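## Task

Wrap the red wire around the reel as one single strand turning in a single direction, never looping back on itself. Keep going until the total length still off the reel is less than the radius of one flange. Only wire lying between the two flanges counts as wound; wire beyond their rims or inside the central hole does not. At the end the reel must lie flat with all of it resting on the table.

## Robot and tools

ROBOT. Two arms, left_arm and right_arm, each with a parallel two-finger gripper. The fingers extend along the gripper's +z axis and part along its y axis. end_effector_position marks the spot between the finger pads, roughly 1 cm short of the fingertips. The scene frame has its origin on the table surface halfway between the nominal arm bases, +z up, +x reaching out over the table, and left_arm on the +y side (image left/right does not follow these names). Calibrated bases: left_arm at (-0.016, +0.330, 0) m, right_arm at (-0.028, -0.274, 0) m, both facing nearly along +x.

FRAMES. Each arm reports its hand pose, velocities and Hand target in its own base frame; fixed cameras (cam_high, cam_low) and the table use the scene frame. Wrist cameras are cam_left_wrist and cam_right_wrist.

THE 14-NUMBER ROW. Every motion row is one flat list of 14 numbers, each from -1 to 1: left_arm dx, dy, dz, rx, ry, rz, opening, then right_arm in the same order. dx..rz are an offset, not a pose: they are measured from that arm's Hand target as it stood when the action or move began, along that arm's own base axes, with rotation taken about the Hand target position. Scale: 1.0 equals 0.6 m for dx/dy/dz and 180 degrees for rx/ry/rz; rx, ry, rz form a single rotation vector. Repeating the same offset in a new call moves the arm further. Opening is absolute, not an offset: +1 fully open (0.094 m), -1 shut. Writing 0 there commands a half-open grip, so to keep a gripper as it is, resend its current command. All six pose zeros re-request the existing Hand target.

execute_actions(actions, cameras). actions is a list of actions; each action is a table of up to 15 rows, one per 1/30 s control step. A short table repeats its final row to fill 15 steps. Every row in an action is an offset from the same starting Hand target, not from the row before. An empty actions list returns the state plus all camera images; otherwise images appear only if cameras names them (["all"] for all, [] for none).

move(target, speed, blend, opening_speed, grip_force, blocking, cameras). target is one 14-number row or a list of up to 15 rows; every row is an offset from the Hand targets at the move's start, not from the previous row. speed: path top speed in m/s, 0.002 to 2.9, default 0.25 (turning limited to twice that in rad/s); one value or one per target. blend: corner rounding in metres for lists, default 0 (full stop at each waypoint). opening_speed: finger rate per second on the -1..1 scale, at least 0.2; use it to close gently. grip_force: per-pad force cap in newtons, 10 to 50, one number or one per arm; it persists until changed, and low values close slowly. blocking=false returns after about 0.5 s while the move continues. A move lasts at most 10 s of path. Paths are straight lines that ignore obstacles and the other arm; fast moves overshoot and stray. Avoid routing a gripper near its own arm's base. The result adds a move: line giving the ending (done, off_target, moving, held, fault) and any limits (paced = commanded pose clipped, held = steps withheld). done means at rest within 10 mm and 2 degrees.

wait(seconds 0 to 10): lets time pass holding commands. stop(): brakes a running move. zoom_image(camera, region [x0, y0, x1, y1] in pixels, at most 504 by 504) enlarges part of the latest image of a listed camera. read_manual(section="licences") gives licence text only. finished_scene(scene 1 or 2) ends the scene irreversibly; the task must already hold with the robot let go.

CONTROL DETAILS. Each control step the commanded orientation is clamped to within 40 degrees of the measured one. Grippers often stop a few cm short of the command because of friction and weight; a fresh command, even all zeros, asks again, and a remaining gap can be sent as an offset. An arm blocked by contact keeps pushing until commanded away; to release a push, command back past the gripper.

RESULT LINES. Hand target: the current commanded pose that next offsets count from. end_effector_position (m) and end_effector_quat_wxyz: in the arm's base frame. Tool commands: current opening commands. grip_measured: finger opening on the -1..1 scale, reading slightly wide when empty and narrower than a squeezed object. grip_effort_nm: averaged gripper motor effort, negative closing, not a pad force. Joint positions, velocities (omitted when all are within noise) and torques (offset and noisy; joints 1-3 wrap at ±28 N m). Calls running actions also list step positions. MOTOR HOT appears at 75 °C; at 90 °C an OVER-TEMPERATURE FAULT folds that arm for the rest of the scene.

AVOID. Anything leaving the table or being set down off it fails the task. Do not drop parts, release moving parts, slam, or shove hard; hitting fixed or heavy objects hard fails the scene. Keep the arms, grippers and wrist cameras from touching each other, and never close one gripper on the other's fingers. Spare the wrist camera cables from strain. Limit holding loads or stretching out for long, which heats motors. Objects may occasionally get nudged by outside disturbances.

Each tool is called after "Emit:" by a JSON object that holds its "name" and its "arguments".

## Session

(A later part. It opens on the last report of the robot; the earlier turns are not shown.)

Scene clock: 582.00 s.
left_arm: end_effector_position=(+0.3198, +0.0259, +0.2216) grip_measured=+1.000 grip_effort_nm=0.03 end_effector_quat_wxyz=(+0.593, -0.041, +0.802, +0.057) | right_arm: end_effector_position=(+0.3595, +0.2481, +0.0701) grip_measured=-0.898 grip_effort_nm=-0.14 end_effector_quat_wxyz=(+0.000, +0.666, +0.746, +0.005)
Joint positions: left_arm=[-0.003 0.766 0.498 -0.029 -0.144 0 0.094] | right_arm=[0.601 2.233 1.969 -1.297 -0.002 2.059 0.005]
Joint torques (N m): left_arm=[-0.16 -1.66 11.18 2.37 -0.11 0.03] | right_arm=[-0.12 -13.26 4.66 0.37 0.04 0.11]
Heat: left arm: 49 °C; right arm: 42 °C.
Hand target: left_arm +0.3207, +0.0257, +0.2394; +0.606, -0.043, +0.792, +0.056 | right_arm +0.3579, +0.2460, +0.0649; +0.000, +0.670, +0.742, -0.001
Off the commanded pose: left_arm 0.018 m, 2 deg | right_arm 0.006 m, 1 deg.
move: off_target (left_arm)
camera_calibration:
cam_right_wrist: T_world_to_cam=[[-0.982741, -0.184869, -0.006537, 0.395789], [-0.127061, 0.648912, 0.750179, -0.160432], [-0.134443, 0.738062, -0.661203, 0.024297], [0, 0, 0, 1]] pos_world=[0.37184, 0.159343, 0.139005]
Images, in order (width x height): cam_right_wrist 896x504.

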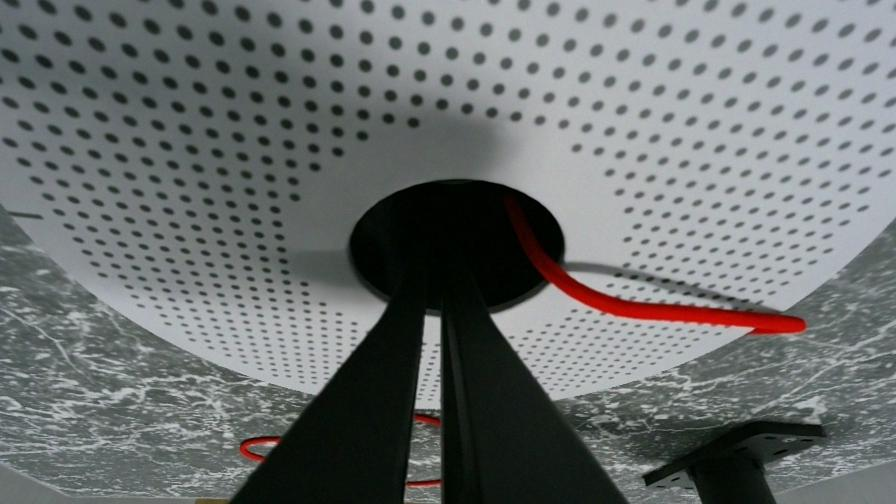

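Emit:
{"name": "move", "arguments": {"target": [0, 0, 0, 0, 0, 0, 1, -0.0033, 0, -0.0142, 0, 0, 0, -0.9], "speed": 0.06, "cameras": ["cam_right_wrist"]}}

Scene clock: 588.70 s.
left_arm: end_effector_position=(+0.3198, +0.0259, +0.2216) grip_measured=+1.000 grip_effort_nm=0.02 end_effector_quat_wxyz=(+0.593, -0.041, +0.802, +0.057) | right_arm: end_effector_position=(+0.3581, +0.2472, +0.0595) grip_measured=-0.898 grip_effort_nm=-0.14 end_effector_quat_wxyz=(-0.001, +0.667, +0.745, +0.003)
Joint positions: left_arm=[-0.003 0.766 0.498 -0.029 -0.144 0 0.094] | right_arm=[0.601 2.233 1.927 -1.26 -0.002 2.062 0.005]
Joint torques (N m): left_arm=[-0.17 -1.66 11.15 2.37 -0.12 0.03] | right_arm=[0.2 -13.65 4.71 0.31 0.01 0.13]
Heat: left arm: 49 °C; right arm: 42 °C.
Hand target: left_arm +0.3207, +0.0257, +0.2394; +0.606, -0.043, +0.792, +0.056 | right_arm +0.3559, +0.2460, +0.0564; +0.000, +0.670, +0.742, -0.001
Off the commanded pose: left_arm 0.018 m, 2 deg | right_arm 0.004 m, 1 deg.
move: off_target (left_arm)
camera_calibration:
cam_right_wrist: T_world_to_cam=[[-0.983325, -0.181848, -0.00197044, 0.393356], [-0.121961, 0.651378, 0.748887, -0.154408], [-0.1349, 0.73664, -0.662694, 0.0184068], [0, 0, 0, 1]] pos_world=[0.370448, 0.15855, 0.128607]
Images, in order (width x height): cam_right_wrist 896x504.

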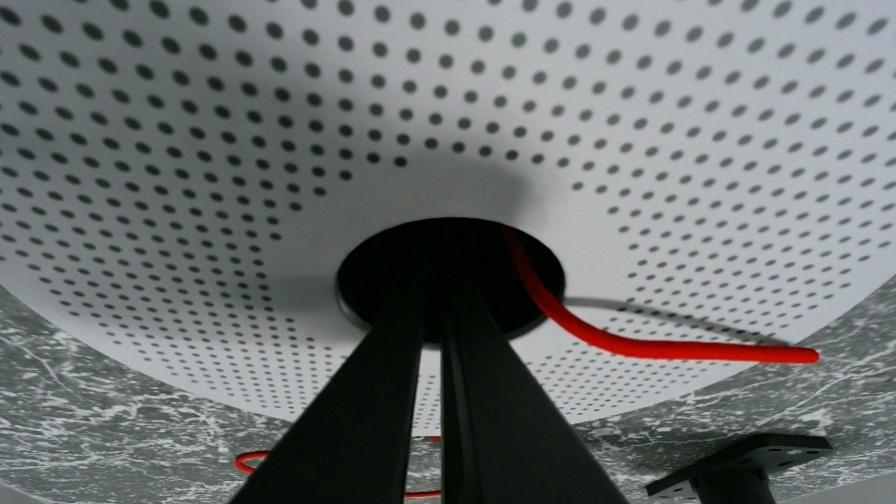

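Emit:
{"name": "move", "arguments": {"target": [0, 0, 0, 0, 0, 0, 1, 0, 0, 0, 0, 0, 0, -0.35], "speed": 0.06, "grip_force": [50, 25], "opening_speed": 0.4, "cameras": ["cam_right_wrist"]}}

Scene clock: 594.53 s.
left_arm: end_effector_position=(+0.3198, +0.0259, +0.2216) grip_measured=+1.000 grip_effort_nm=0.02 end_effector_quat_wxyz=(+0.593, -0.041, +0.802, +0.057) | right_arm: end_effector_position=(+0.3581, +0.2472, +0.0595) grip_measured=-0.353 grip_effort_nm=0.12 end_effector_quat_wxyz=(-0.001, +0.667, +0.745, +0.003)
Joint positions: left_arm=[-0.003 0.766 0.498 -0.029 -0.144 0 0.094] | right_arm=[0.601 2.233 1.927 -1.259 -0.002 2.062 0.03]
Joint torques (N m): left_arm=[-0.14 -1.65 11.17 2.36 -0.11 0.03] | right_arm=[0.16 -13.57 4.86 0.35 0.02 0.11]
Heat: left arm: 49 °C; right arm: 41 °C.
Hand target: left_arm +0.3207, +0.0257, +0.2394; +0.606, -0.043, +0.792, +0.056 | right_arm +0.3558, +0.2459, +0.0564; +0.000, +0.670, +0.742, -0.001
Off the commanded pose: left_arm 0.018 m, 2 deg | right_arm 0.004 m, 1 deg.
grip_force (N): 50, 25
move: off_target (left_arm)
camera_calibration:
cam_right_wrist: T_world_to_cam=[[-0.983394, -0.181466, -0.0023295, 0.393367], [-0.121953, 0.65127, 0.748983, -0.154406], [-0.134398, 0.736829, -0.662585, 0.0181766], [0, 0, 0, 1]] pos_world=[0.370448, 0.15855, 0.128607]
Images, in order (width x height): cam_right_wrist 896x504.

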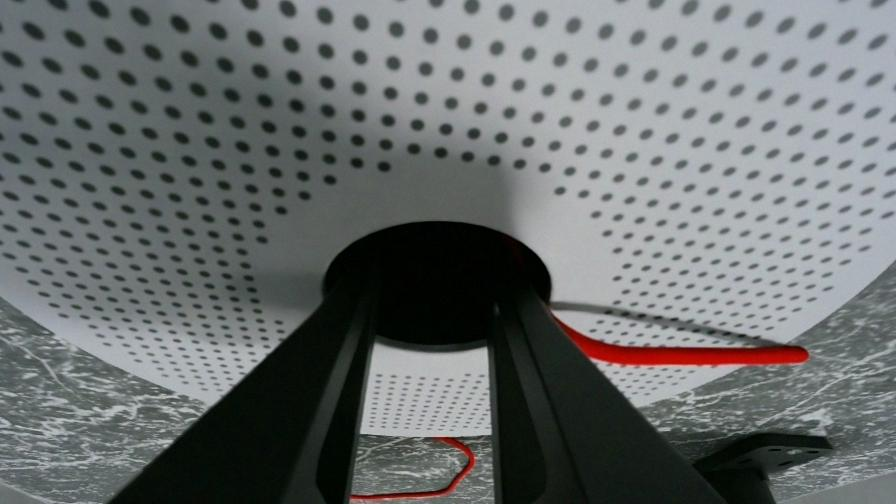

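Emit:
{"name": "move", "arguments": {"target": [0, 0, 0, 0, 0, 0, 1, 0, 0, 0, 0, 0, 0, -0.1], "speed": 0.06, "grip_force": [50, 25], "opening_speed": 0.3, "cameras": ["cam_right_wrist"]}}

Scene clock: 601.37 s.
left_arm: end_effector_position=(+0.3198, +0.0259, +0.2216) grip_measured=+1.000 grip_effort_nm=0.02 end_effector_quat_wxyz=(+0.593, -0.041, +0.802, +0.057) | right_arm: end_effector_position=(+0.3598, +0.2468, +0.0595) grip_measured=-0.179 grip_effort_nm=1.25 end_effector_quat_wxyz=(+0.003, +0.668, +0.744, +0.004)
Joint positions: left_arm=[-0.003 0.766 0.498 -0.029 -0.144 0 0.094] | right_arm=[0.6 2.233 1.927 -1.255 0.004 2.065 0.039]
Joint torques (N m): left_arm=[-0.21 -1.68 11.17 2.37 -0.11 0.03] | right_arm=[0.02 -13.41 4.68 0.25 -0.07 0.12]
Heat: left arm: 49 °C; right arm: 41 °C.
Hand target: left_arm +0.3207, +0.0257, +0.2394; +0.606, -0.043, +0.792, +0.056 | right_arm +0.3559, +0.2459, +0.0564; +0.000, +0.670, +0.742, -0.001
Off the commanded pose: left_arm 0.018 m, 2 deg | right_arm 0.005 m, 1 deg.
grip_force (N): 50, 25
move: off_target (left_arm)
camera_calibration:
cam_right_wrist: T_world_to_cam=[[-0.983838, -0.178837, -0.00895774, 0.394795], [-0.125563, 0.653368, 0.746554, -0.153002], [-0.127659, 0.735613, -0.665264, 0.0167418], [0, 0, 0, 1]] pos_world=[0.37134, 0.158255, 0.128899]
Images, in order (width x height): cam_right_wrist 896x504.

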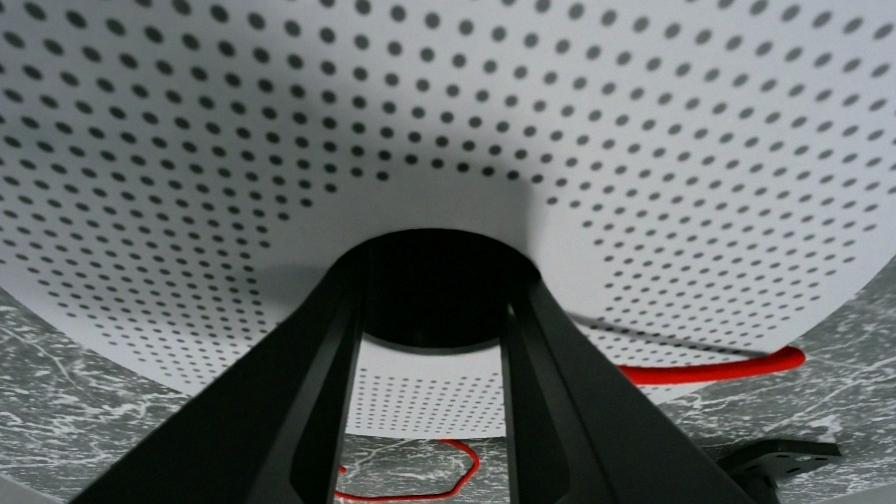

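Emit:
{"name": "zoom_image", "arguments": {"camera": "cam_right_wrist", "region": [300, 200, 680, 430]}}

Emit:
{"name": "execute_actions", "arguments": {"actions": [], "cameras": ["cam_high", "cam_left_wrist"]}}

Emit:
{"name": "zoom_image", "arguments": {"camera": "cam_high", "region": [430, 200, 590, 330]}}

Scaled by 1.326 from the camera's 896x504 image, which has a finer 1280x720 frame.

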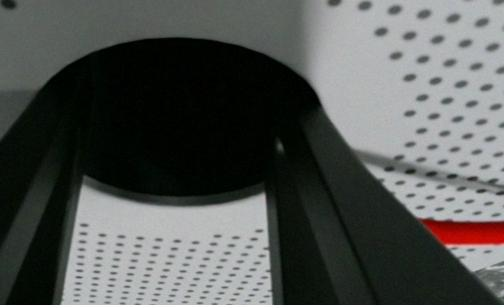

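Scene clock: 608.27 s.
left_arm: end_effector_position=(+0.3198, +0.0259, +0.2216) grip_measured=+1.000 grip_effort_nm=0.02 end_effector_quat_wxyz=(+0.593, -0.041, +0.802, +0.057) | right_arm: end_effector_position=(+0.3598, +0.2468, +0.0595) grip_measured=-0.179 grip_effort_nm=1.25 end_effector_quat_wxyz=(+0.003, +0.668, +0.744, +0.004)
Joint positions: left_arm=[-0.003 0.766 0.498 -0.029 -0.144 0 0.094] | right_arm=[0.6 2.233 1.927 -1.255 0.004 2.065 0.039]
Joint velocities: within noise
Joint torques (N m): left_arm=[-0.2 -1.65 11.15 2.37 -0.11 0.04] | right_arm=[0.03 -13.48 4.68 0.34 -0.02 0.08]
Heat: left arm: 49 °C; right arm: 41 °C.
Hand target: left_arm +0.3207, +0.0257, +0.2394; +0.606, -0.043, +0.792, +0.056 | right_arm +0.3559, +0.2459, +0.0564; +0.000, +0.670, +0.742, -0.001
Tool commands: left_gripper/opening=+1.0 right_gripper/opening=-0.1
Off the commanded pose: left_arm 0.018 m, 2 deg | right_arm 0.005 m, 1 deg.
grip_force (N): 50, 25
camera_calibration:
cam_left_wrist: T_world_to_cam=[[0.151277, -0.988253, 0.0217118, -0.031507], [-0.902286, -0.147022, -0.405295, 0.390219], [0.403726, 0.0417216, -0.913928, 0.181932], [0, 0, 0, 1]] pos_world=[0.283405, 0.0186435, 0.32511]
Images, in order (width x height): cam_high 896x504, cam_left_wrist 896x504.

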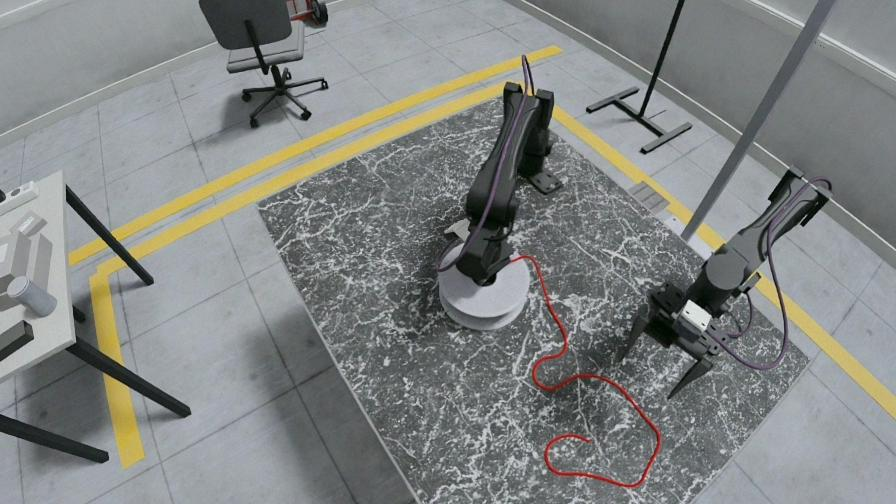

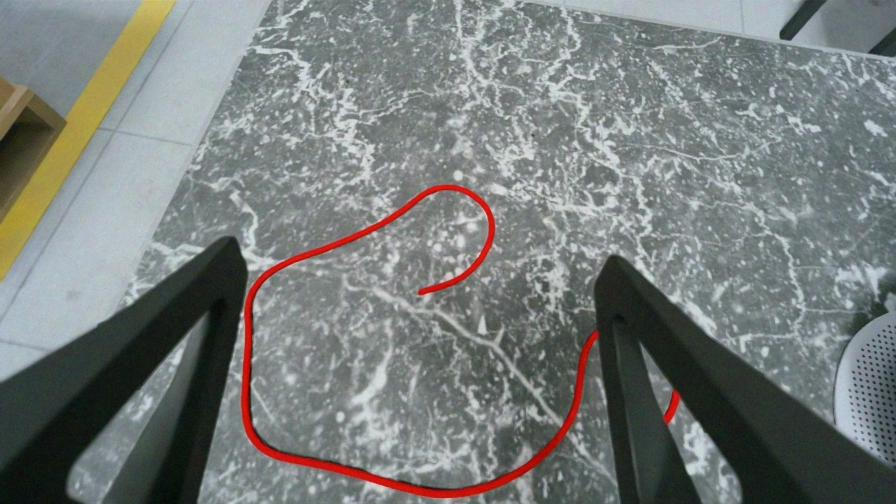

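Scaled by 3.150 from the camera's 896x504 image, which has a finer 1280x720 frame.

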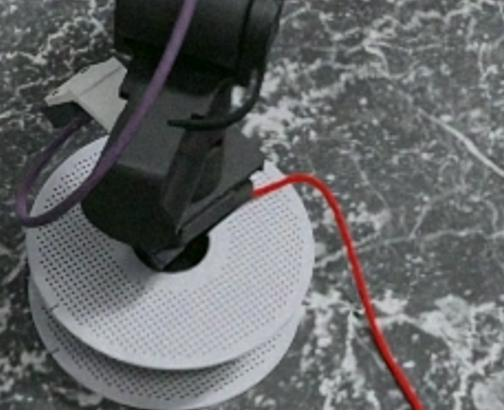

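Emit:
{"name": "move", "arguments": {"target": [0.1355, -0.2178, -0.2323, -0.2766, 0.3358, 0.2928, -0.36, 0, 0, 0, 0, 0, 0, -0.1], "speed": 0.25, "cameras": ["cam_left_wrist", "cam_high"]}}

Scene clock: 638.07 s.
left_arm: end_effector_position=(+0.3983, -0.1067, +0.0997) grip_measured=-0.358 grip_effort_nm=-0.09 end_effector_quat_wxyz=(+0.002, -0.554, +0.833, -0.003) | right_arm: end_effector_position=(+0.3598, +0.2468, +0.0595) grip_measured=-0.179 grip_effort_nm=1.25 end_effector_quat_wxyz=(+0.003, +0.668, +0.744, +0.004)
Joint positions: left_arm=[-0.264 2.124 1.911 -1.351 0 -1.438 0.03] | right_arm=[0.6 2.233 1.927 -1.255 0.004 2.065 0.039]
Joint torques (N m): left_arm=[0.51 -9.07 9.26 0.32 -0.11 -0.08] | right_arm=[0.13 -13.49 4.57 0.27 0 0.12]
Heat: left arm: 48 °C; right arm: 40 °C.
Hand target: left_arm +0.4019, -0.1049, +0.1000; +0.000, -0.562, +0.827, +0.000 | right_arm +0.3559, +0.2459, +0.0564; +0.000, +0.670, +0.742, -0.001
Off the commanded pose: left_arm 0.004 m, 1 deg | right_arm 0.005 m, 1 deg.
grip_force (N): 50, 25
move: done
camera_calibration:
cam_left_wrist: T_world_to_cam=[[0.945938, -0.324221, 0.00902744, -0.416175], [-0.21831, -0.615856, 0.757009, -0.0461513], [-0.239879, -0.718054, -0.653342, 0.19369], [0, 0, 0, 1]] pos_world=[0.430062, -0.0242754, 0.16524]
Images, in order (width x height): cam_high 896x504, cam_left_wrist 896x504.

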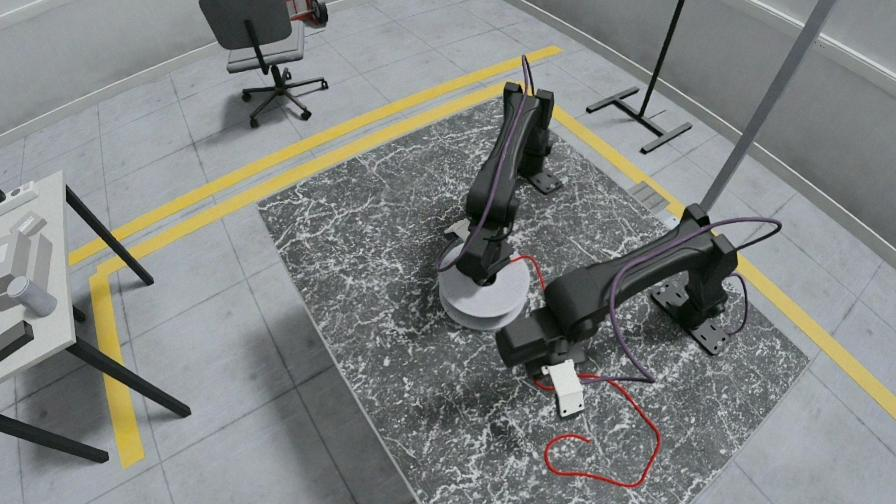

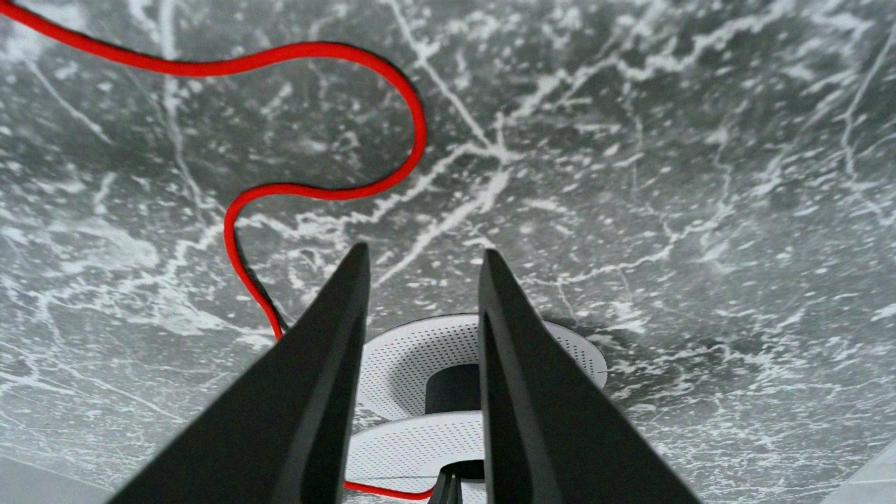

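Emit:
{"name": "move", "arguments": {"target": [-0.0238, -0.0463, -0.1, 0, 0, 0, -0.36, 0, 0, 0, 0, 0, 0, -0.1], "speed": 0.15, "cameras": ["cam_left_wrist"]}}

Scene clock: 650.93 s.
left_arm: end_effector_position=(+0.3936, -0.1350, +0.0512) grip_measured=-0.358 grip_effort_nm=-0.09 end_effector_quat_wxyz=(+0.008, -0.557, +0.830, -0.015) | right_arm: end_effector_position=(+0.3598, +0.2468, +0.0595) grip_measured=-0.179 grip_effort_nm=1.25 end_effector_quat_wxyz=(+0.003, +0.668, +0.744, +0.004)
Joint positions: left_arm=[-0.331 2.126 1.721 -1.133 0.004 -1.513 0.03] | right_arm=[0.6 2.233 1.927 -1.255 0.004 2.065 0.039]
Joint torques (N m): left_arm=[-0.16 -9.4 4.68 0.51 -0.11 -0.08] | right_arm=[0.14 -13.61 4.6 0.27 -0.04 0.09]
Heat: left arm: 47 °C; right arm: 40 °C.
Hand target: left_arm +0.3877, -0.1326, +0.0400; +0.000, -0.562, +0.827, +0.000 | right_arm +0.3559, +0.2459, +0.0564; +0.000, +0.670, +0.742, -0.001
Off the commanded pose: left_arm 0.013 m, 2 deg | right_arm 0.005 m, 1 deg.
grip_force (N): 50, 25
move: off_target (left_arm)
camera_calibration:
cam_left_wrist: T_world_to_cam=[[0.948092, -0.316078, 0.0348827, -0.421474], [-0.230611, -0.607874, 0.759808, -0.0220621], [-0.218954, -0.728411, -0.649212, 0.130711], [0, 0, 0, 1]] pos_world=[0.423128, -0.0514181, 0.116324]
Images, in order (width x height): cam_left_wrist 896x504.

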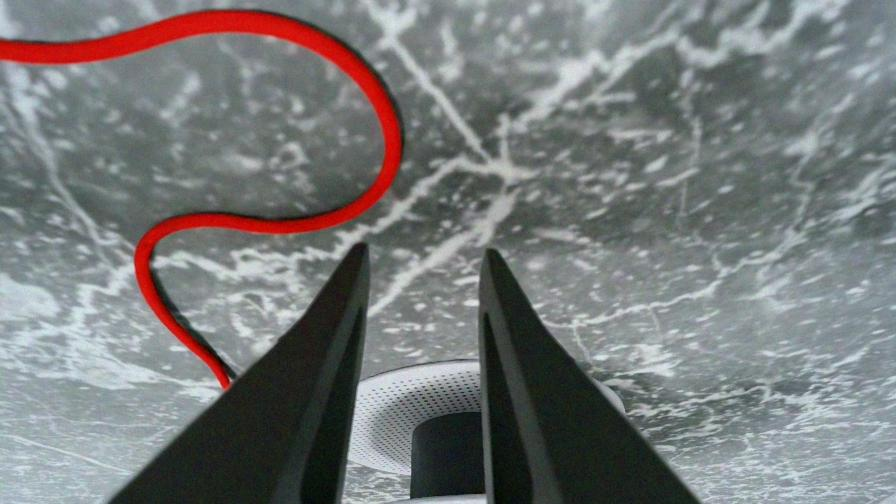

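Emit:
{"name": "move", "arguments": {"target": [-0.0137, 0.0063, -0.0442, 0, 0, 0, -0.36, 0, 0, 0, 0, 0, 0, -0.1], "speed": 0.08, "cameras": ["cam_left_wrist"]}}

Scene clock: 662.57 s.
left_arm: end_effector_position=(+0.3855, -0.1322, +0.0216) grip_measured=-0.358 grip_effort_nm=-0.09 end_effector_quat_wxyz=(+0.006, -0.557, +0.830, -0.012) | right_arm: end_effector_position=(+0.3598, +0.2468, +0.0595) grip_measured=-0.179 grip_effort_nm=1.25 end_effector_quat_wxyz=(+0.003, +0.668, +0.744, +0.004)
Joint positions: left_arm=[-0.331 2.126 1.601 -1.02 0.004 -1.513 0.03] | right_arm=[0.6 2.233 1.927 -1.255 0.004 2.065 0.039]
Joint torques (N m): left_arm=[0.03 -9.83 4.45 0.58 -0.11 -0.06] | right_arm=[0.16 -13.53 4.83 0.31 0 0.13]
Heat: left arm: 45 °C; right arm: 39 °C.
Hand target: left_arm +0.3795, -0.1288, +0.0135; +0.000, -0.562, +0.827, +0.000 | right_arm +0.3559, +0.2459, +0.0564; +0.000, +0.670, +0.742, -0.001
Off the commanded pose: left_arm 0.011 m, 2 deg | right_arm 0.005 m, 1 deg.
grip_force (N): 50, 25
move: off_target (left_arm)
camera_calibration:
cam_left_wrist: T_world_to_cam=[[0.948276, -0.316208, 0.028026, -0.411888], [-0.225704, -0.609506, 0.759973, -0.00188283], [-0.223227, -0.72699, -0.64935, 0.113587], [0, 0, 0, 1]] pos_world=[0.415514, -0.0488134, 0.0867319]
Images, in order (width x height): cam_left_wrist 896x504.

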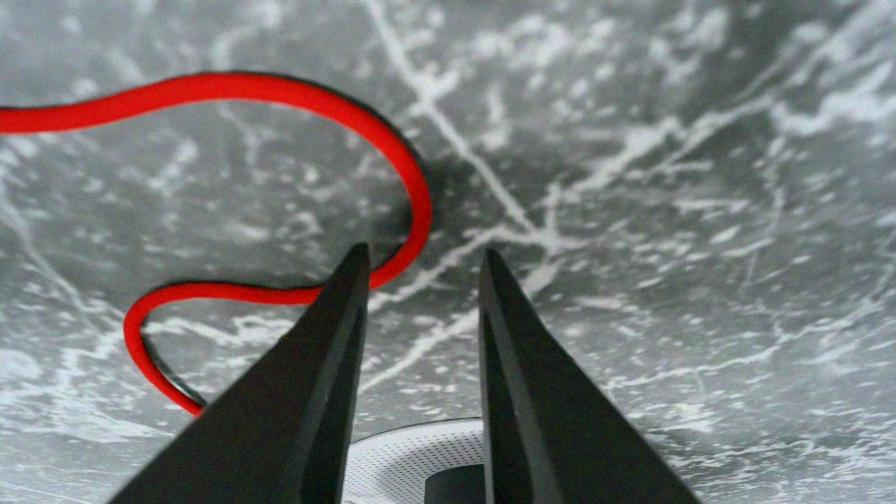

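Emit:
{"name": "move", "arguments": {"target": [0, 0, -0.0117, 0, 0, 0, -0.36, 0, 0, 0, 0, 0, 0, -0.1], "speed": 0.05, "cameras": ["cam_left_wrist"]}}

Scene clock: 700.83 s.
left_arm: end_effector_position=(+0.3869, -0.1327, +0.0183) grip_measured=-0.358 grip_effort_nm=-0.10 end_effector_quat_wxyz=(+0.009, -0.557, +0.830, -0.016) | right_arm: end_effector_position=(+0.3598, +0.2468, +0.0595) grip_measured=-0.179 grip_effort_nm=1.25 end_effector_quat_wxyz=(+0.003, +0.668, +0.744, +0.004)
Joint positions: left_arm=[-0.331 2.126 1.587 -0.996 0.004 -1.513 0.03] | right_arm=[0.6 2.233 1.927 -1.255 0.004 2.065 0.039]
Joint torques (N m): left_arm=[0.03 -9.24 4.31 0.57 -0.11 -0.06] | right_arm=[0.08 -13.48 4.6 0.27 0 0.11]
Heat: left arm: 43 °C; right arm: 39 °C.
Hand target: left_arm +0.3795, -0.1288, +0.0064; +0.000, -0.562, +0.827, +0.000 | right_arm +0.3559, +0.2459, +0.0564; +0.000, +0.670, +0.742, -0.001
Off the commanded pose: left_arm 0.015 m, 2 deg | right_arm 0.005 m, 1 deg.
grip_force (N): 50, 25
move: off_target (left_arm)
camera_calibration:
cam_left_wrist: T_world_to_cam=[[0.947987, -0.316036, 0.0379772, -0.413371], [-0.232828, -0.607096, 0.759753, 0.00373397], [-0.217054, -0.729078, -0.649101, 0.108703], [0, 0, 0, 1]] pos_world=[0.416334, -0.0491202, 0.0834213]
Images, in order (width x height): cam_left_wrist 896x504.

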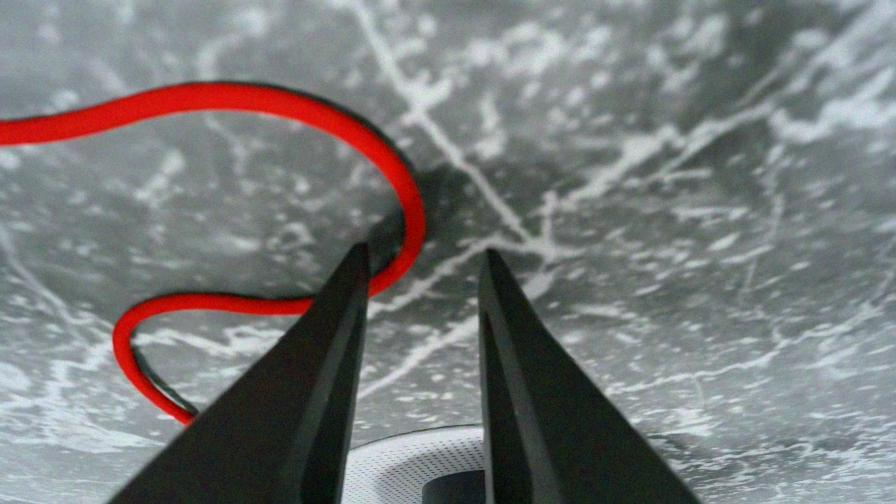

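Emit:
{"name": "move", "arguments": {"target": [0, 0.004, -0.0117, 0, 0, 0, -0.36, 0, 0, 0, 0, 0, 0, -0.1], "speed": 0.05, "cameras": ["cam_left_wrist"]}}

Scene clock: 705.83 s.
left_arm: end_effector_position=(+0.3866, -0.1326, +0.0155) grip_measured=-0.358 grip_effort_nm=-0.09 end_effector_quat_wxyz=(+0.010, -0.557, +0.830, -0.017) | right_arm: end_effector_position=(+0.3598, +0.2468, +0.0595) grip_measured=-0.179 grip_effort_nm=1.25 end_effector_quat_wxyz=(+0.003, +0.668, +0.744, +0.004)
Joint positions: left_arm=[-0.331 2.126 1.575 -0.982 0.004 -1.513 0.03] | right_arm=[0.6 2.233 1.927 -1.255 0.004 2.065 0.039]
Joint torques (N m): left_arm=[0.46 -8.81 3.59 0.72 -0.1 0.01] | right_arm=[0.2 -13.6 4.79 0.27 0 0.11]
Heat: left arm: 43 °C; right arm: 39 °C.
Hand target: left_arm +0.3794, -0.1264, -0.0006; +0.000, -0.562, +0.827, +0.000 | right_arm +0.3559, +0.2459, +0.0564; +0.000, +0.670, +0.742, -0.001
Off the commanded pose: left_arm 0.019 m, 2 deg | right_arm 0.005 m, 1 deg.
grip_force (N): 50, 25
move: off_target (left_arm)
camera_calibration:
cam_left_wrist: T_world_to_cam=[[0.947901, -0.316017, 0.0402194, -0.41288], [-0.234455, -0.606568, 0.759675, 0.00650085], [-0.215674, -0.729526, -0.649058, 0.106387], [0, 0, 0, 1]] pos_world=[0.415839, -0.0489216, 0.0807189]
Images, in order (width x height): cam_left_wrist 896x504.

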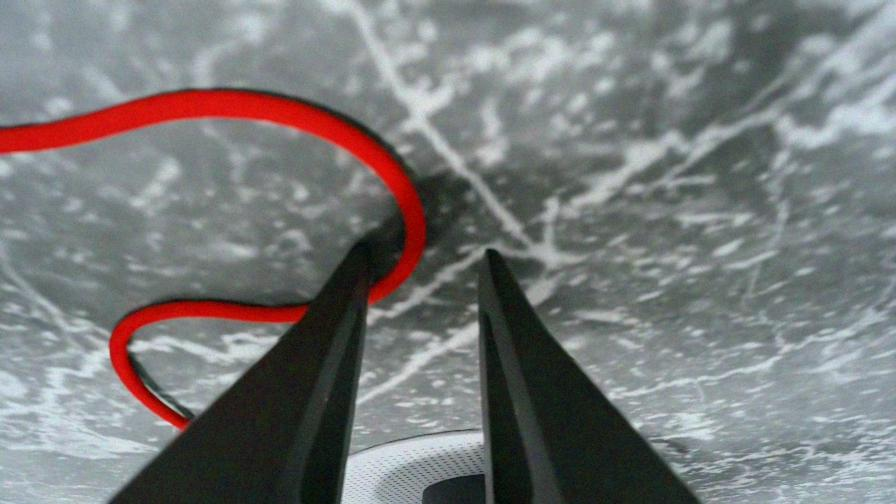

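Emit:
{"name": "move", "arguments": {"target": [0, 0.004, -0.0117, 0, 0, 0, -0.36, 0, 0, 0, 0, 0, 0, -0.1], "speed": 0.05, "cameras": ["cam_left_wrist"]}}

Scene clock: 709.80 s.
left_arm: end_effector_position=(+0.3865, -0.1322, +0.0145) grip_measured=-0.358 grip_effort_nm=-0.09 end_effector_quat_wxyz=(+0.009, -0.558, +0.830, -0.018) | right_arm: end_effector_position=(+0.3598, +0.2468, +0.0595) grip_measured=-0.179 grip_effort_nm=1.25 end_effector_quat_wxyz=(+0.003, +0.668, +0.744, +0.004)
Joint positions: left_arm=[-0.329 2.126 1.571 -0.977 0.007 -1.513 0.03] | right_arm=[0.6 2.233 1.927 -1.255 0.004 2.065 0.039]
Joint torques (N m): left_arm=[0.76 -8.46 2.37 0.95 -0.14 0.05] | right_arm=[0.05 -13.42 4.7 0.32 0 0.12]
Heat: left arm: 43 °C; right arm: 39 °C.
Hand target: left_arm +0.3795, -0.1240, -0.0076; +0.000, -0.562, +0.827, +0.000 | right_arm +0.3559, +0.2459, +0.0564; +0.000, +0.670, +0.742, -0.001
Off the commanded pose: left_arm 0.025 m, 2 deg | right_arm 0.005 m, 1 deg.
grip_force (N): 50, 25
move: off_target (left_arm)
camera_calibration:
cam_left_wrist: T_world_to_cam=[[0.948479, -0.314224, 0.0406209, -0.41264], [-0.233034, -0.604983, 0.761374, 0.00714707], [-0.214667, -0.731613, -0.647039, 0.105257], [0, 0, 0, 1]] pos_world=[0.415642, -0.0483304, 0.0794256]
Images, in order (width x height): cam_left_wrist 896x504.

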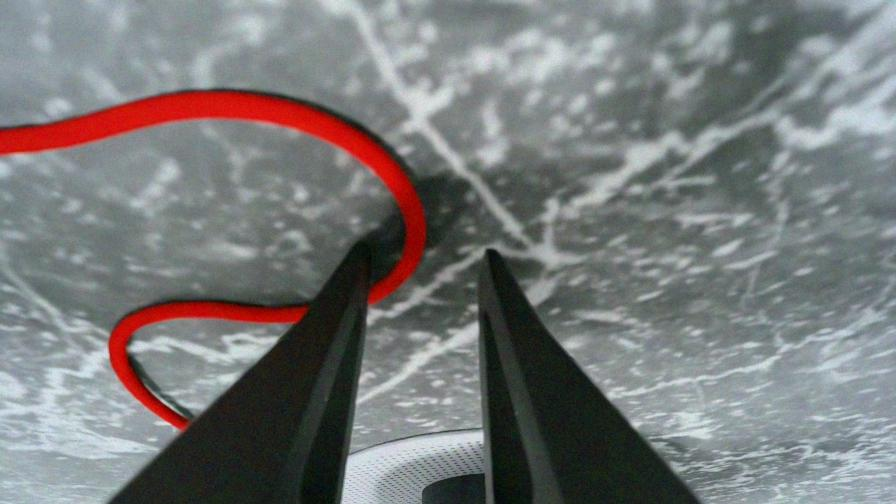

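Emit:
{"name": "move", "arguments": {"target": [[0, 0, 0.0117, 0, 0, 0, -0.36, 0, 0, 0, 0, 0, 0, -0.1],[0, 0, 0.0117, 0, 0, 0, -1, 0, 0, 0, 0, 0, 0, -0.1]], "speed": 0.05, "grip_force": [25, 25], "cameras": ["cam_left_wrist"]}}

Scene clock: 720.23 s.
left_arm: end_effector_position=(+0.3833, -0.1310, +0.0146) grip_measured=-0.908 grip_effort_nm=-0.45 end_effector_quat_wxyz=(+0.005, -0.558, +0.830, -0.012) | right_arm: end_effector_position=(+0.3598, +0.2468, +0.0595) grip_measured=-0.179 grip_effort_nm=1.25 end_effector_quat_wxyz=(+0.003, +0.668, +0.744, +0.004)
Joint positions: left_arm=[-0.329 2.126 1.571 -0.991 0.008 -1.513 0.004] | right_arm=[0.6 2.233 1.927 -1.255 0.004 2.065 0.039]
Joint torques (N m): left_arm=[0.77 -8.94 3.58 0.81 -0.14 0.06] | right_arm=[0.21 -13.55 4.67 0.29 -0.02 0.11]
Heat: left arm: 42 °C; right arm: 39 °C.
Hand target: left_arm +0.3795, -0.1241, -0.0005; +0.000, -0.562, +0.827, +0.000 | right_arm +0.3559, +0.2459, +0.0564; +0.000, +0.670, +0.742, -0.001
Off the commanded pose: left_arm 0.017 m, 2 deg | right_arm 0.005 m, 1 deg.
grip_force (N): 25, 25
move: off_target (left_arm); target 2's new opening was sent with left_arm's hand 0.019 m and 2 deg from that target
camera_calibration:
cam_left_wrist: T_world_to_cam=[[0.949032, -0.314003, 0.0272021, -0.409207], [-0.223008, -0.608004, 0.76197, 0.00278545], [-0.222722, -0.7292, -0.647041, 0.108853], [0, 0, 0, 1]] pos_world=[0.413216, -0.0474231, 0.0794411]
Images, in order (width x height): cam_left_wrist 896x504.

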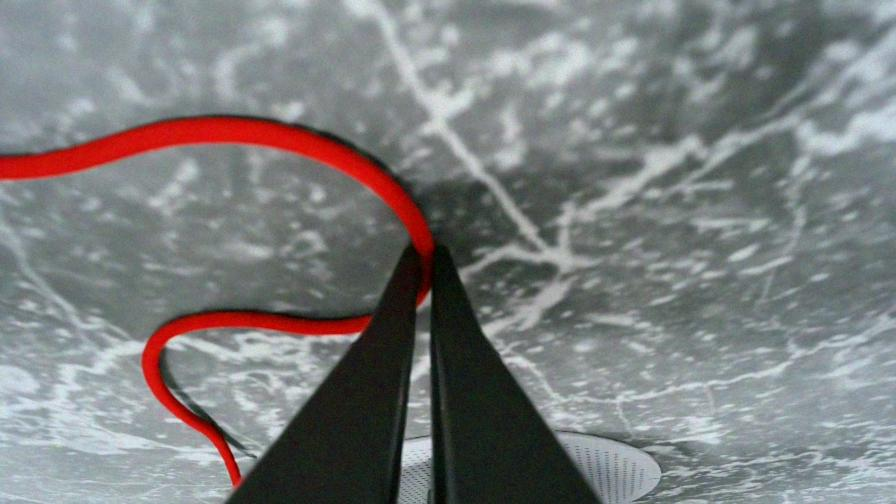

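Emit:
{"name": "move", "arguments": {"target": [0.0, -0.002, 0.11, 0, 0, 0, -1, 0, 0, 0, 0, 0, 0, -0.1], "speed": 0.1, "cameras": ["cam_left_wrist", "cam_high", "cam_low"]}}

Scene clock: 724.53 s.
left_arm: end_effector_position=(+0.3731, -0.1276, +0.0478) grip_measured=-0.911 grip_effort_nm=-0.54 end_effector_quat_wxyz=(-0.014, -0.558, +0.829, +0.012) | right_arm: end_effector_position=(+0.3598, +0.2468, +0.0595) grip_measured=-0.179 grip_effort_nm=1.25 end_effector_quat_wxyz=(+0.003, +0.668, +0.744, +0.004)
Joint positions: left_arm=[-0.329 2.11 1.683 -1.179 0.008 -1.513 0.004] | right_arm=[0.6 2.233 1.927 -1.255 0.004 2.065 0.039]
Joint torques (N m): left_arm=[0.5 -12.27 8.76 0.12 -0.13 0.03] | right_arm=[0.09 -13.57 4.66 0.3 -0.06 0.13]
Heat: left arm: 42 °C; right arm: 38 °C.
Hand target: left_arm +0.3795, -0.1253, +0.0655; +0.000, -0.562, +0.827, +0.000 | right_arm +0.3559, +0.2459, +0.0564; +0.000, +0.670, +0.742, -0.001
Off the commanded pose: left_arm 0.019 m, 2 deg | right_arm 0.005 m, 1 deg.
grip_force (N): 25, 25
move: off_target (left_arm)
camera_calibration:
cam_left_wrist: T_world_to_cam=[[0.948846, -0.31397, -0.0333687, -0.396422], [-0.179364, -0.622975, 0.761401, -0.0408475], [-0.259845, -0.716467, -0.647422, 0.146173], [0, 0, 0, 1]] pos_world=[0.4068, -0.0451833, 0.112509]
Images, in order (width x height): cam_high 896x504, cam_low 896x504, cam_left_wrist 896x504.

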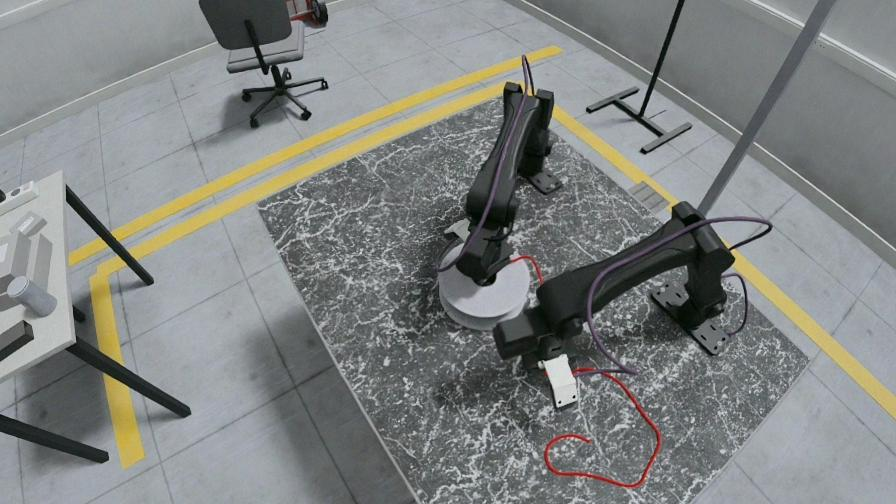

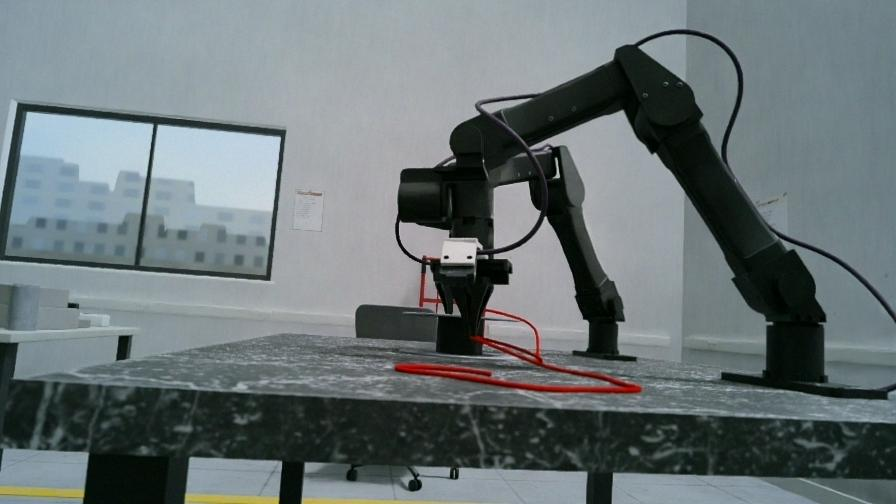

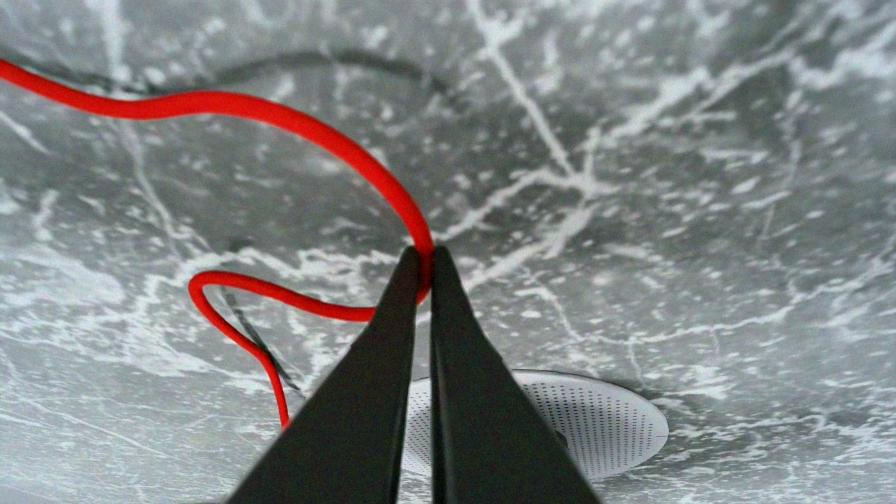

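Emit:
{"name": "move", "arguments": {"target": [0.0, 0.1, 0, 0, 0, 0, -1, 0, 0, 0, 0, 0, 0, -0.1], "speed": 0.1, "cameras": ["cam_left_wrist", "cam_high", "cam_low"]}}

Scene clock: 733.60 s.
left_arm: end_effector_position=(+0.3830, -0.0678, +0.0575) grip_measured=-0.911 grip_effort_nm=-0.54 end_effector_quat_wxyz=(-0.009, -0.563, +0.826, +0.003) | right_arm: end_effector_position=(+0.3598, +0.2468, +0.0595) grip_measured=-0.179 grip_effort_nm=1.25 end_effector_quat_wxyz=(+0.003, +0.668, +0.744, +0.004)
Joint positions: left_arm=[-0.174 2.063 1.651 -1.175 0.008 -1.37 0.004] | right_arm=[0.6 2.233 1.927 -1.255 0.004 2.065 0.039]
Joint torques (N m): left_arm=[0.12 -12.6 4.34 0.45 -0.13 0.13] | right_arm=[0.28 -13.42 4.49 0.32 0.01 0.12]
Heat: left arm: 42 °C; right arm: 38 °C.
Hand target: left_arm +0.3795, -0.0653, +0.0655; +0.000, -0.562, +0.827, +0.000 | right_arm +0.3559, +0.2459, +0.0564; +0.000, +0.670, +0.742, -0.001
Off the commanded pose: left_arm 0.009 m, 1 deg | right_arm 0.005 m, 1 deg.
grip_force (N): 25, 25
move: done
camera_calibration:
cam_left_wrist: T_world_to_cam=[[0.952714, -0.303568, -0.013492, -0.388644], [-0.186265, -0.6185, 0.763389, -0.00639851], [-0.240085, -0.724779, -0.645798, 0.189457], [0, 0, 0, 1]] pos_world=[0.41456, 0.0153777, 0.121992]
Images, in order (width x height): cam_high 896x504, cam_low 896x504, cam_left_wrist 896x504.

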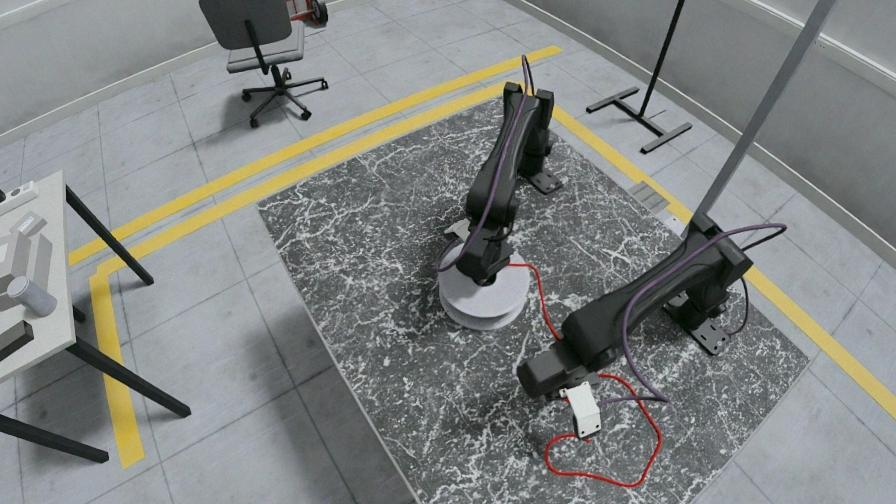

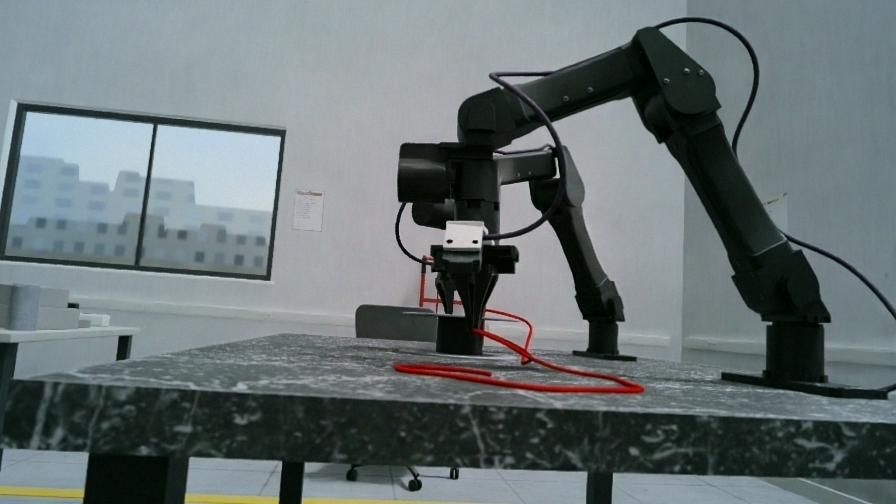

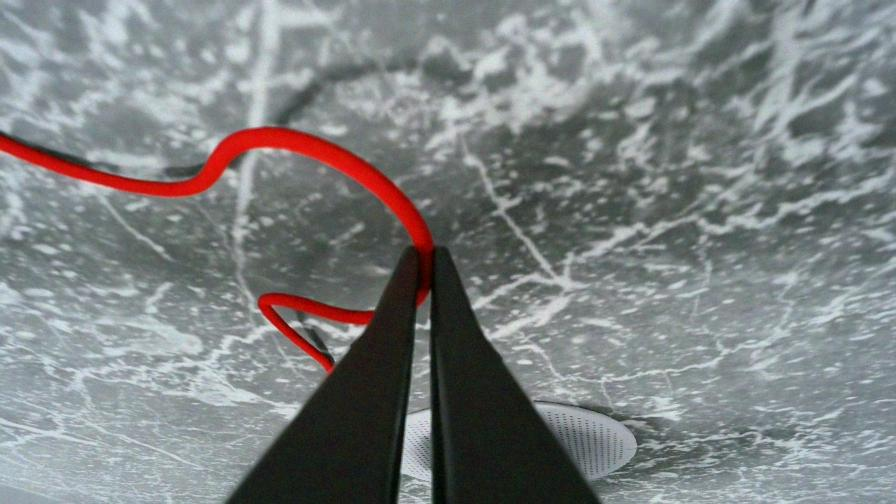

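Emit:
{"name": "zoom_image", "arguments": {"camera": "cam_high", "region": [430, 230, 680, 400]}}

Emit:
{"name": "zoom_image", "arguments": {"camera": "cam_low", "region": [390, 210, 660, 400]}}

Scaled by 2.016 from the camera's 896x504 image, which has a finer 1280x720 frame.

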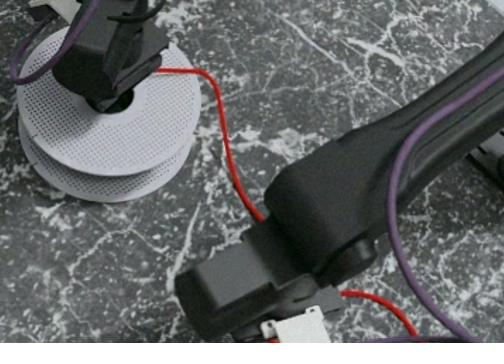

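Scaled by 1.867 from the camera's 896x504 image, which has a finer 1280x720 frame.

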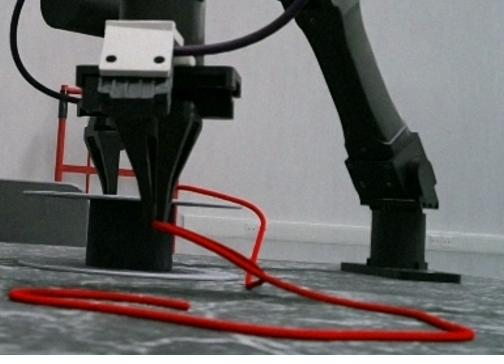

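Emit:
{"name": "move", "arguments": {"target": [0.0, 0.09, -0.01, 0, 0, 0, -1, 0, 0, 0, 0, 0, 0, -0.1], "speed": 0.1, "cameras": ["cam_left_wrist", "cam_high", "cam_low"]}}

Scene clock: 740.93 s.
left_arm: end_effector_position=(+0.3828, -0.0132, +0.0516) grip_measured=-0.911 grip_effort_nm=-0.54 end_effector_quat_wxyz=(-0.010, -0.563, +0.826, +0.003) | right_arm: end_effector_position=(+0.3599, +0.2469, +0.0595) grip_measured=-0.179 grip_effort_nm=1.25 end_effector_quat_wxyz=(+0.003, +0.668, +0.744, +0.005)
Joint positions: left_arm=[-0.034 2.047 1.602 -1.145 0.008 -1.23 0.004] | right_arm=[0.6 2.233 1.927 -1.254 0.004 2.065 0.039]
Joint torques (N m): left_arm=[0.01 -12.49 4.33 0.46 -0.13 0.07] | right_arm=[0.16 -13.46 4.67 0.29 -0.03 0.1]
Heat: left arm: 42 °C; right arm: 38 °C.
Hand target: left_arm +0.3795, -0.0113, +0.0596; +0.000, -0.562, +0.827, +0.000 | right_arm +0.3559, +0.2459, +0.0564; +0.000, +0.670, +0.742, -0.001
Off the commanded pose: left_arm 0.009 m, 1 deg | right_arm 0.005 m, 1 deg.
grip_force (N): 25, 25
move: done
camera_calibration:
cam_left_wrist: T_world_to_cam=[[0.952929, -0.302861, -0.0141969, -0.371957], [-0.18464, -0.616824, 0.765138, 0.0311111], [-0.240488, -0.726501, -0.643709, 0.225234], [0, 0, 0, 1]] pos_world=[0.414359, 0.0701714, 0.1159]
Images, in order (width x height): cam_high 896x504, cam_low 896x504, cam_left_wrist 896x504.

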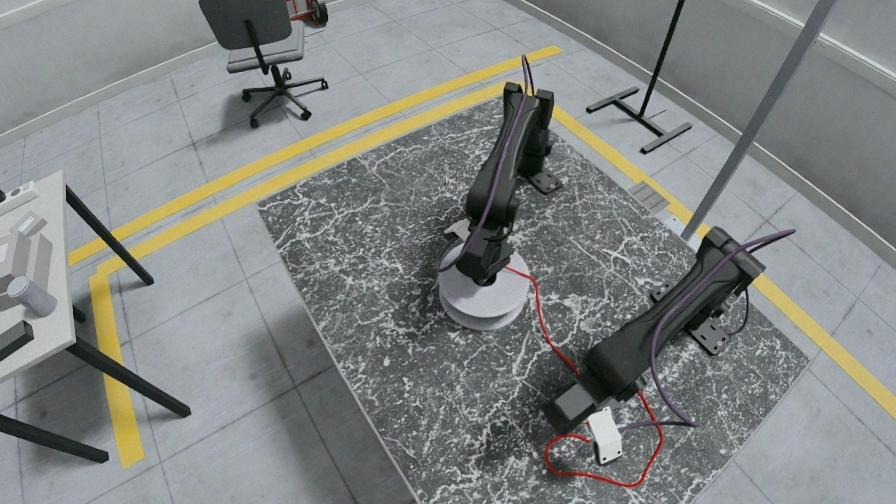

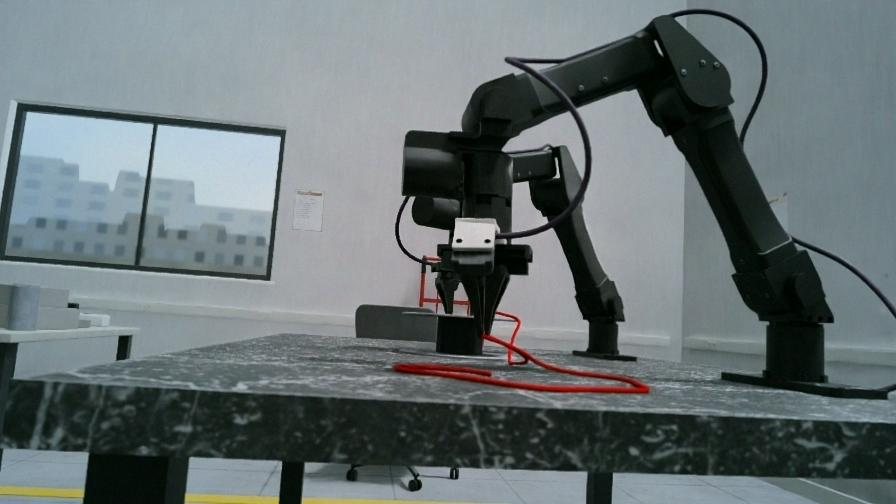

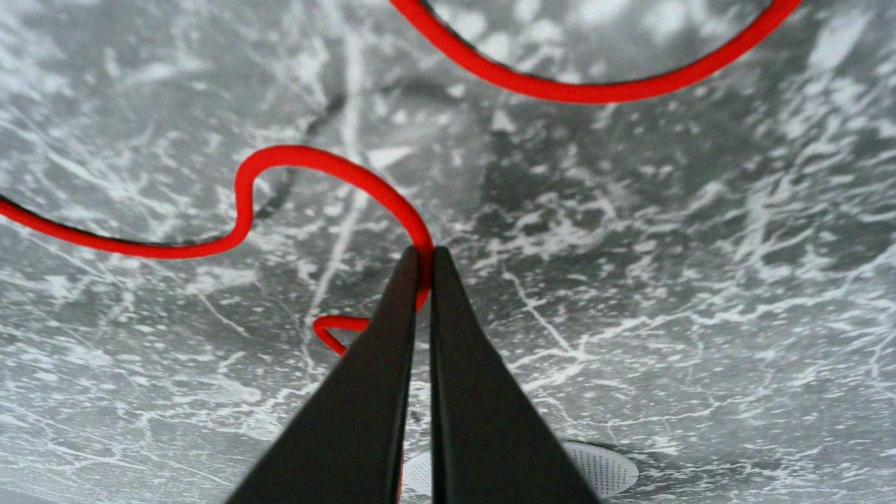

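Emit:
{"name": "zoom_image", "arguments": {"camera": "cam_high", "region": [430, 230, 680, 400]}}

Emit:
{"name": "zoom_image", "arguments": {"camera": "cam_low", "region": [390, 210, 660, 400]}}

Scaled by 2.016 from the camera's 896x504 image, which has a finer 1280x720 frame.

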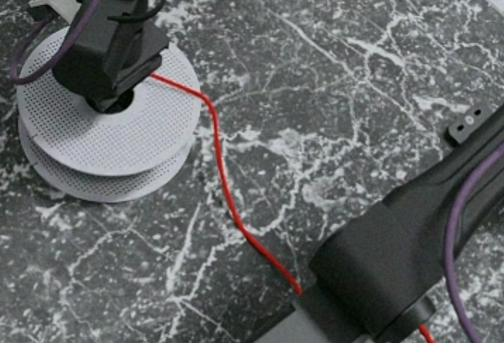

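Scaled by 1.867 from the camera's 896x504 image, which has a finer 1280x720 frame.

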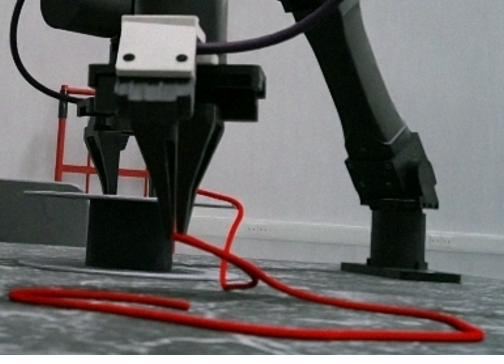

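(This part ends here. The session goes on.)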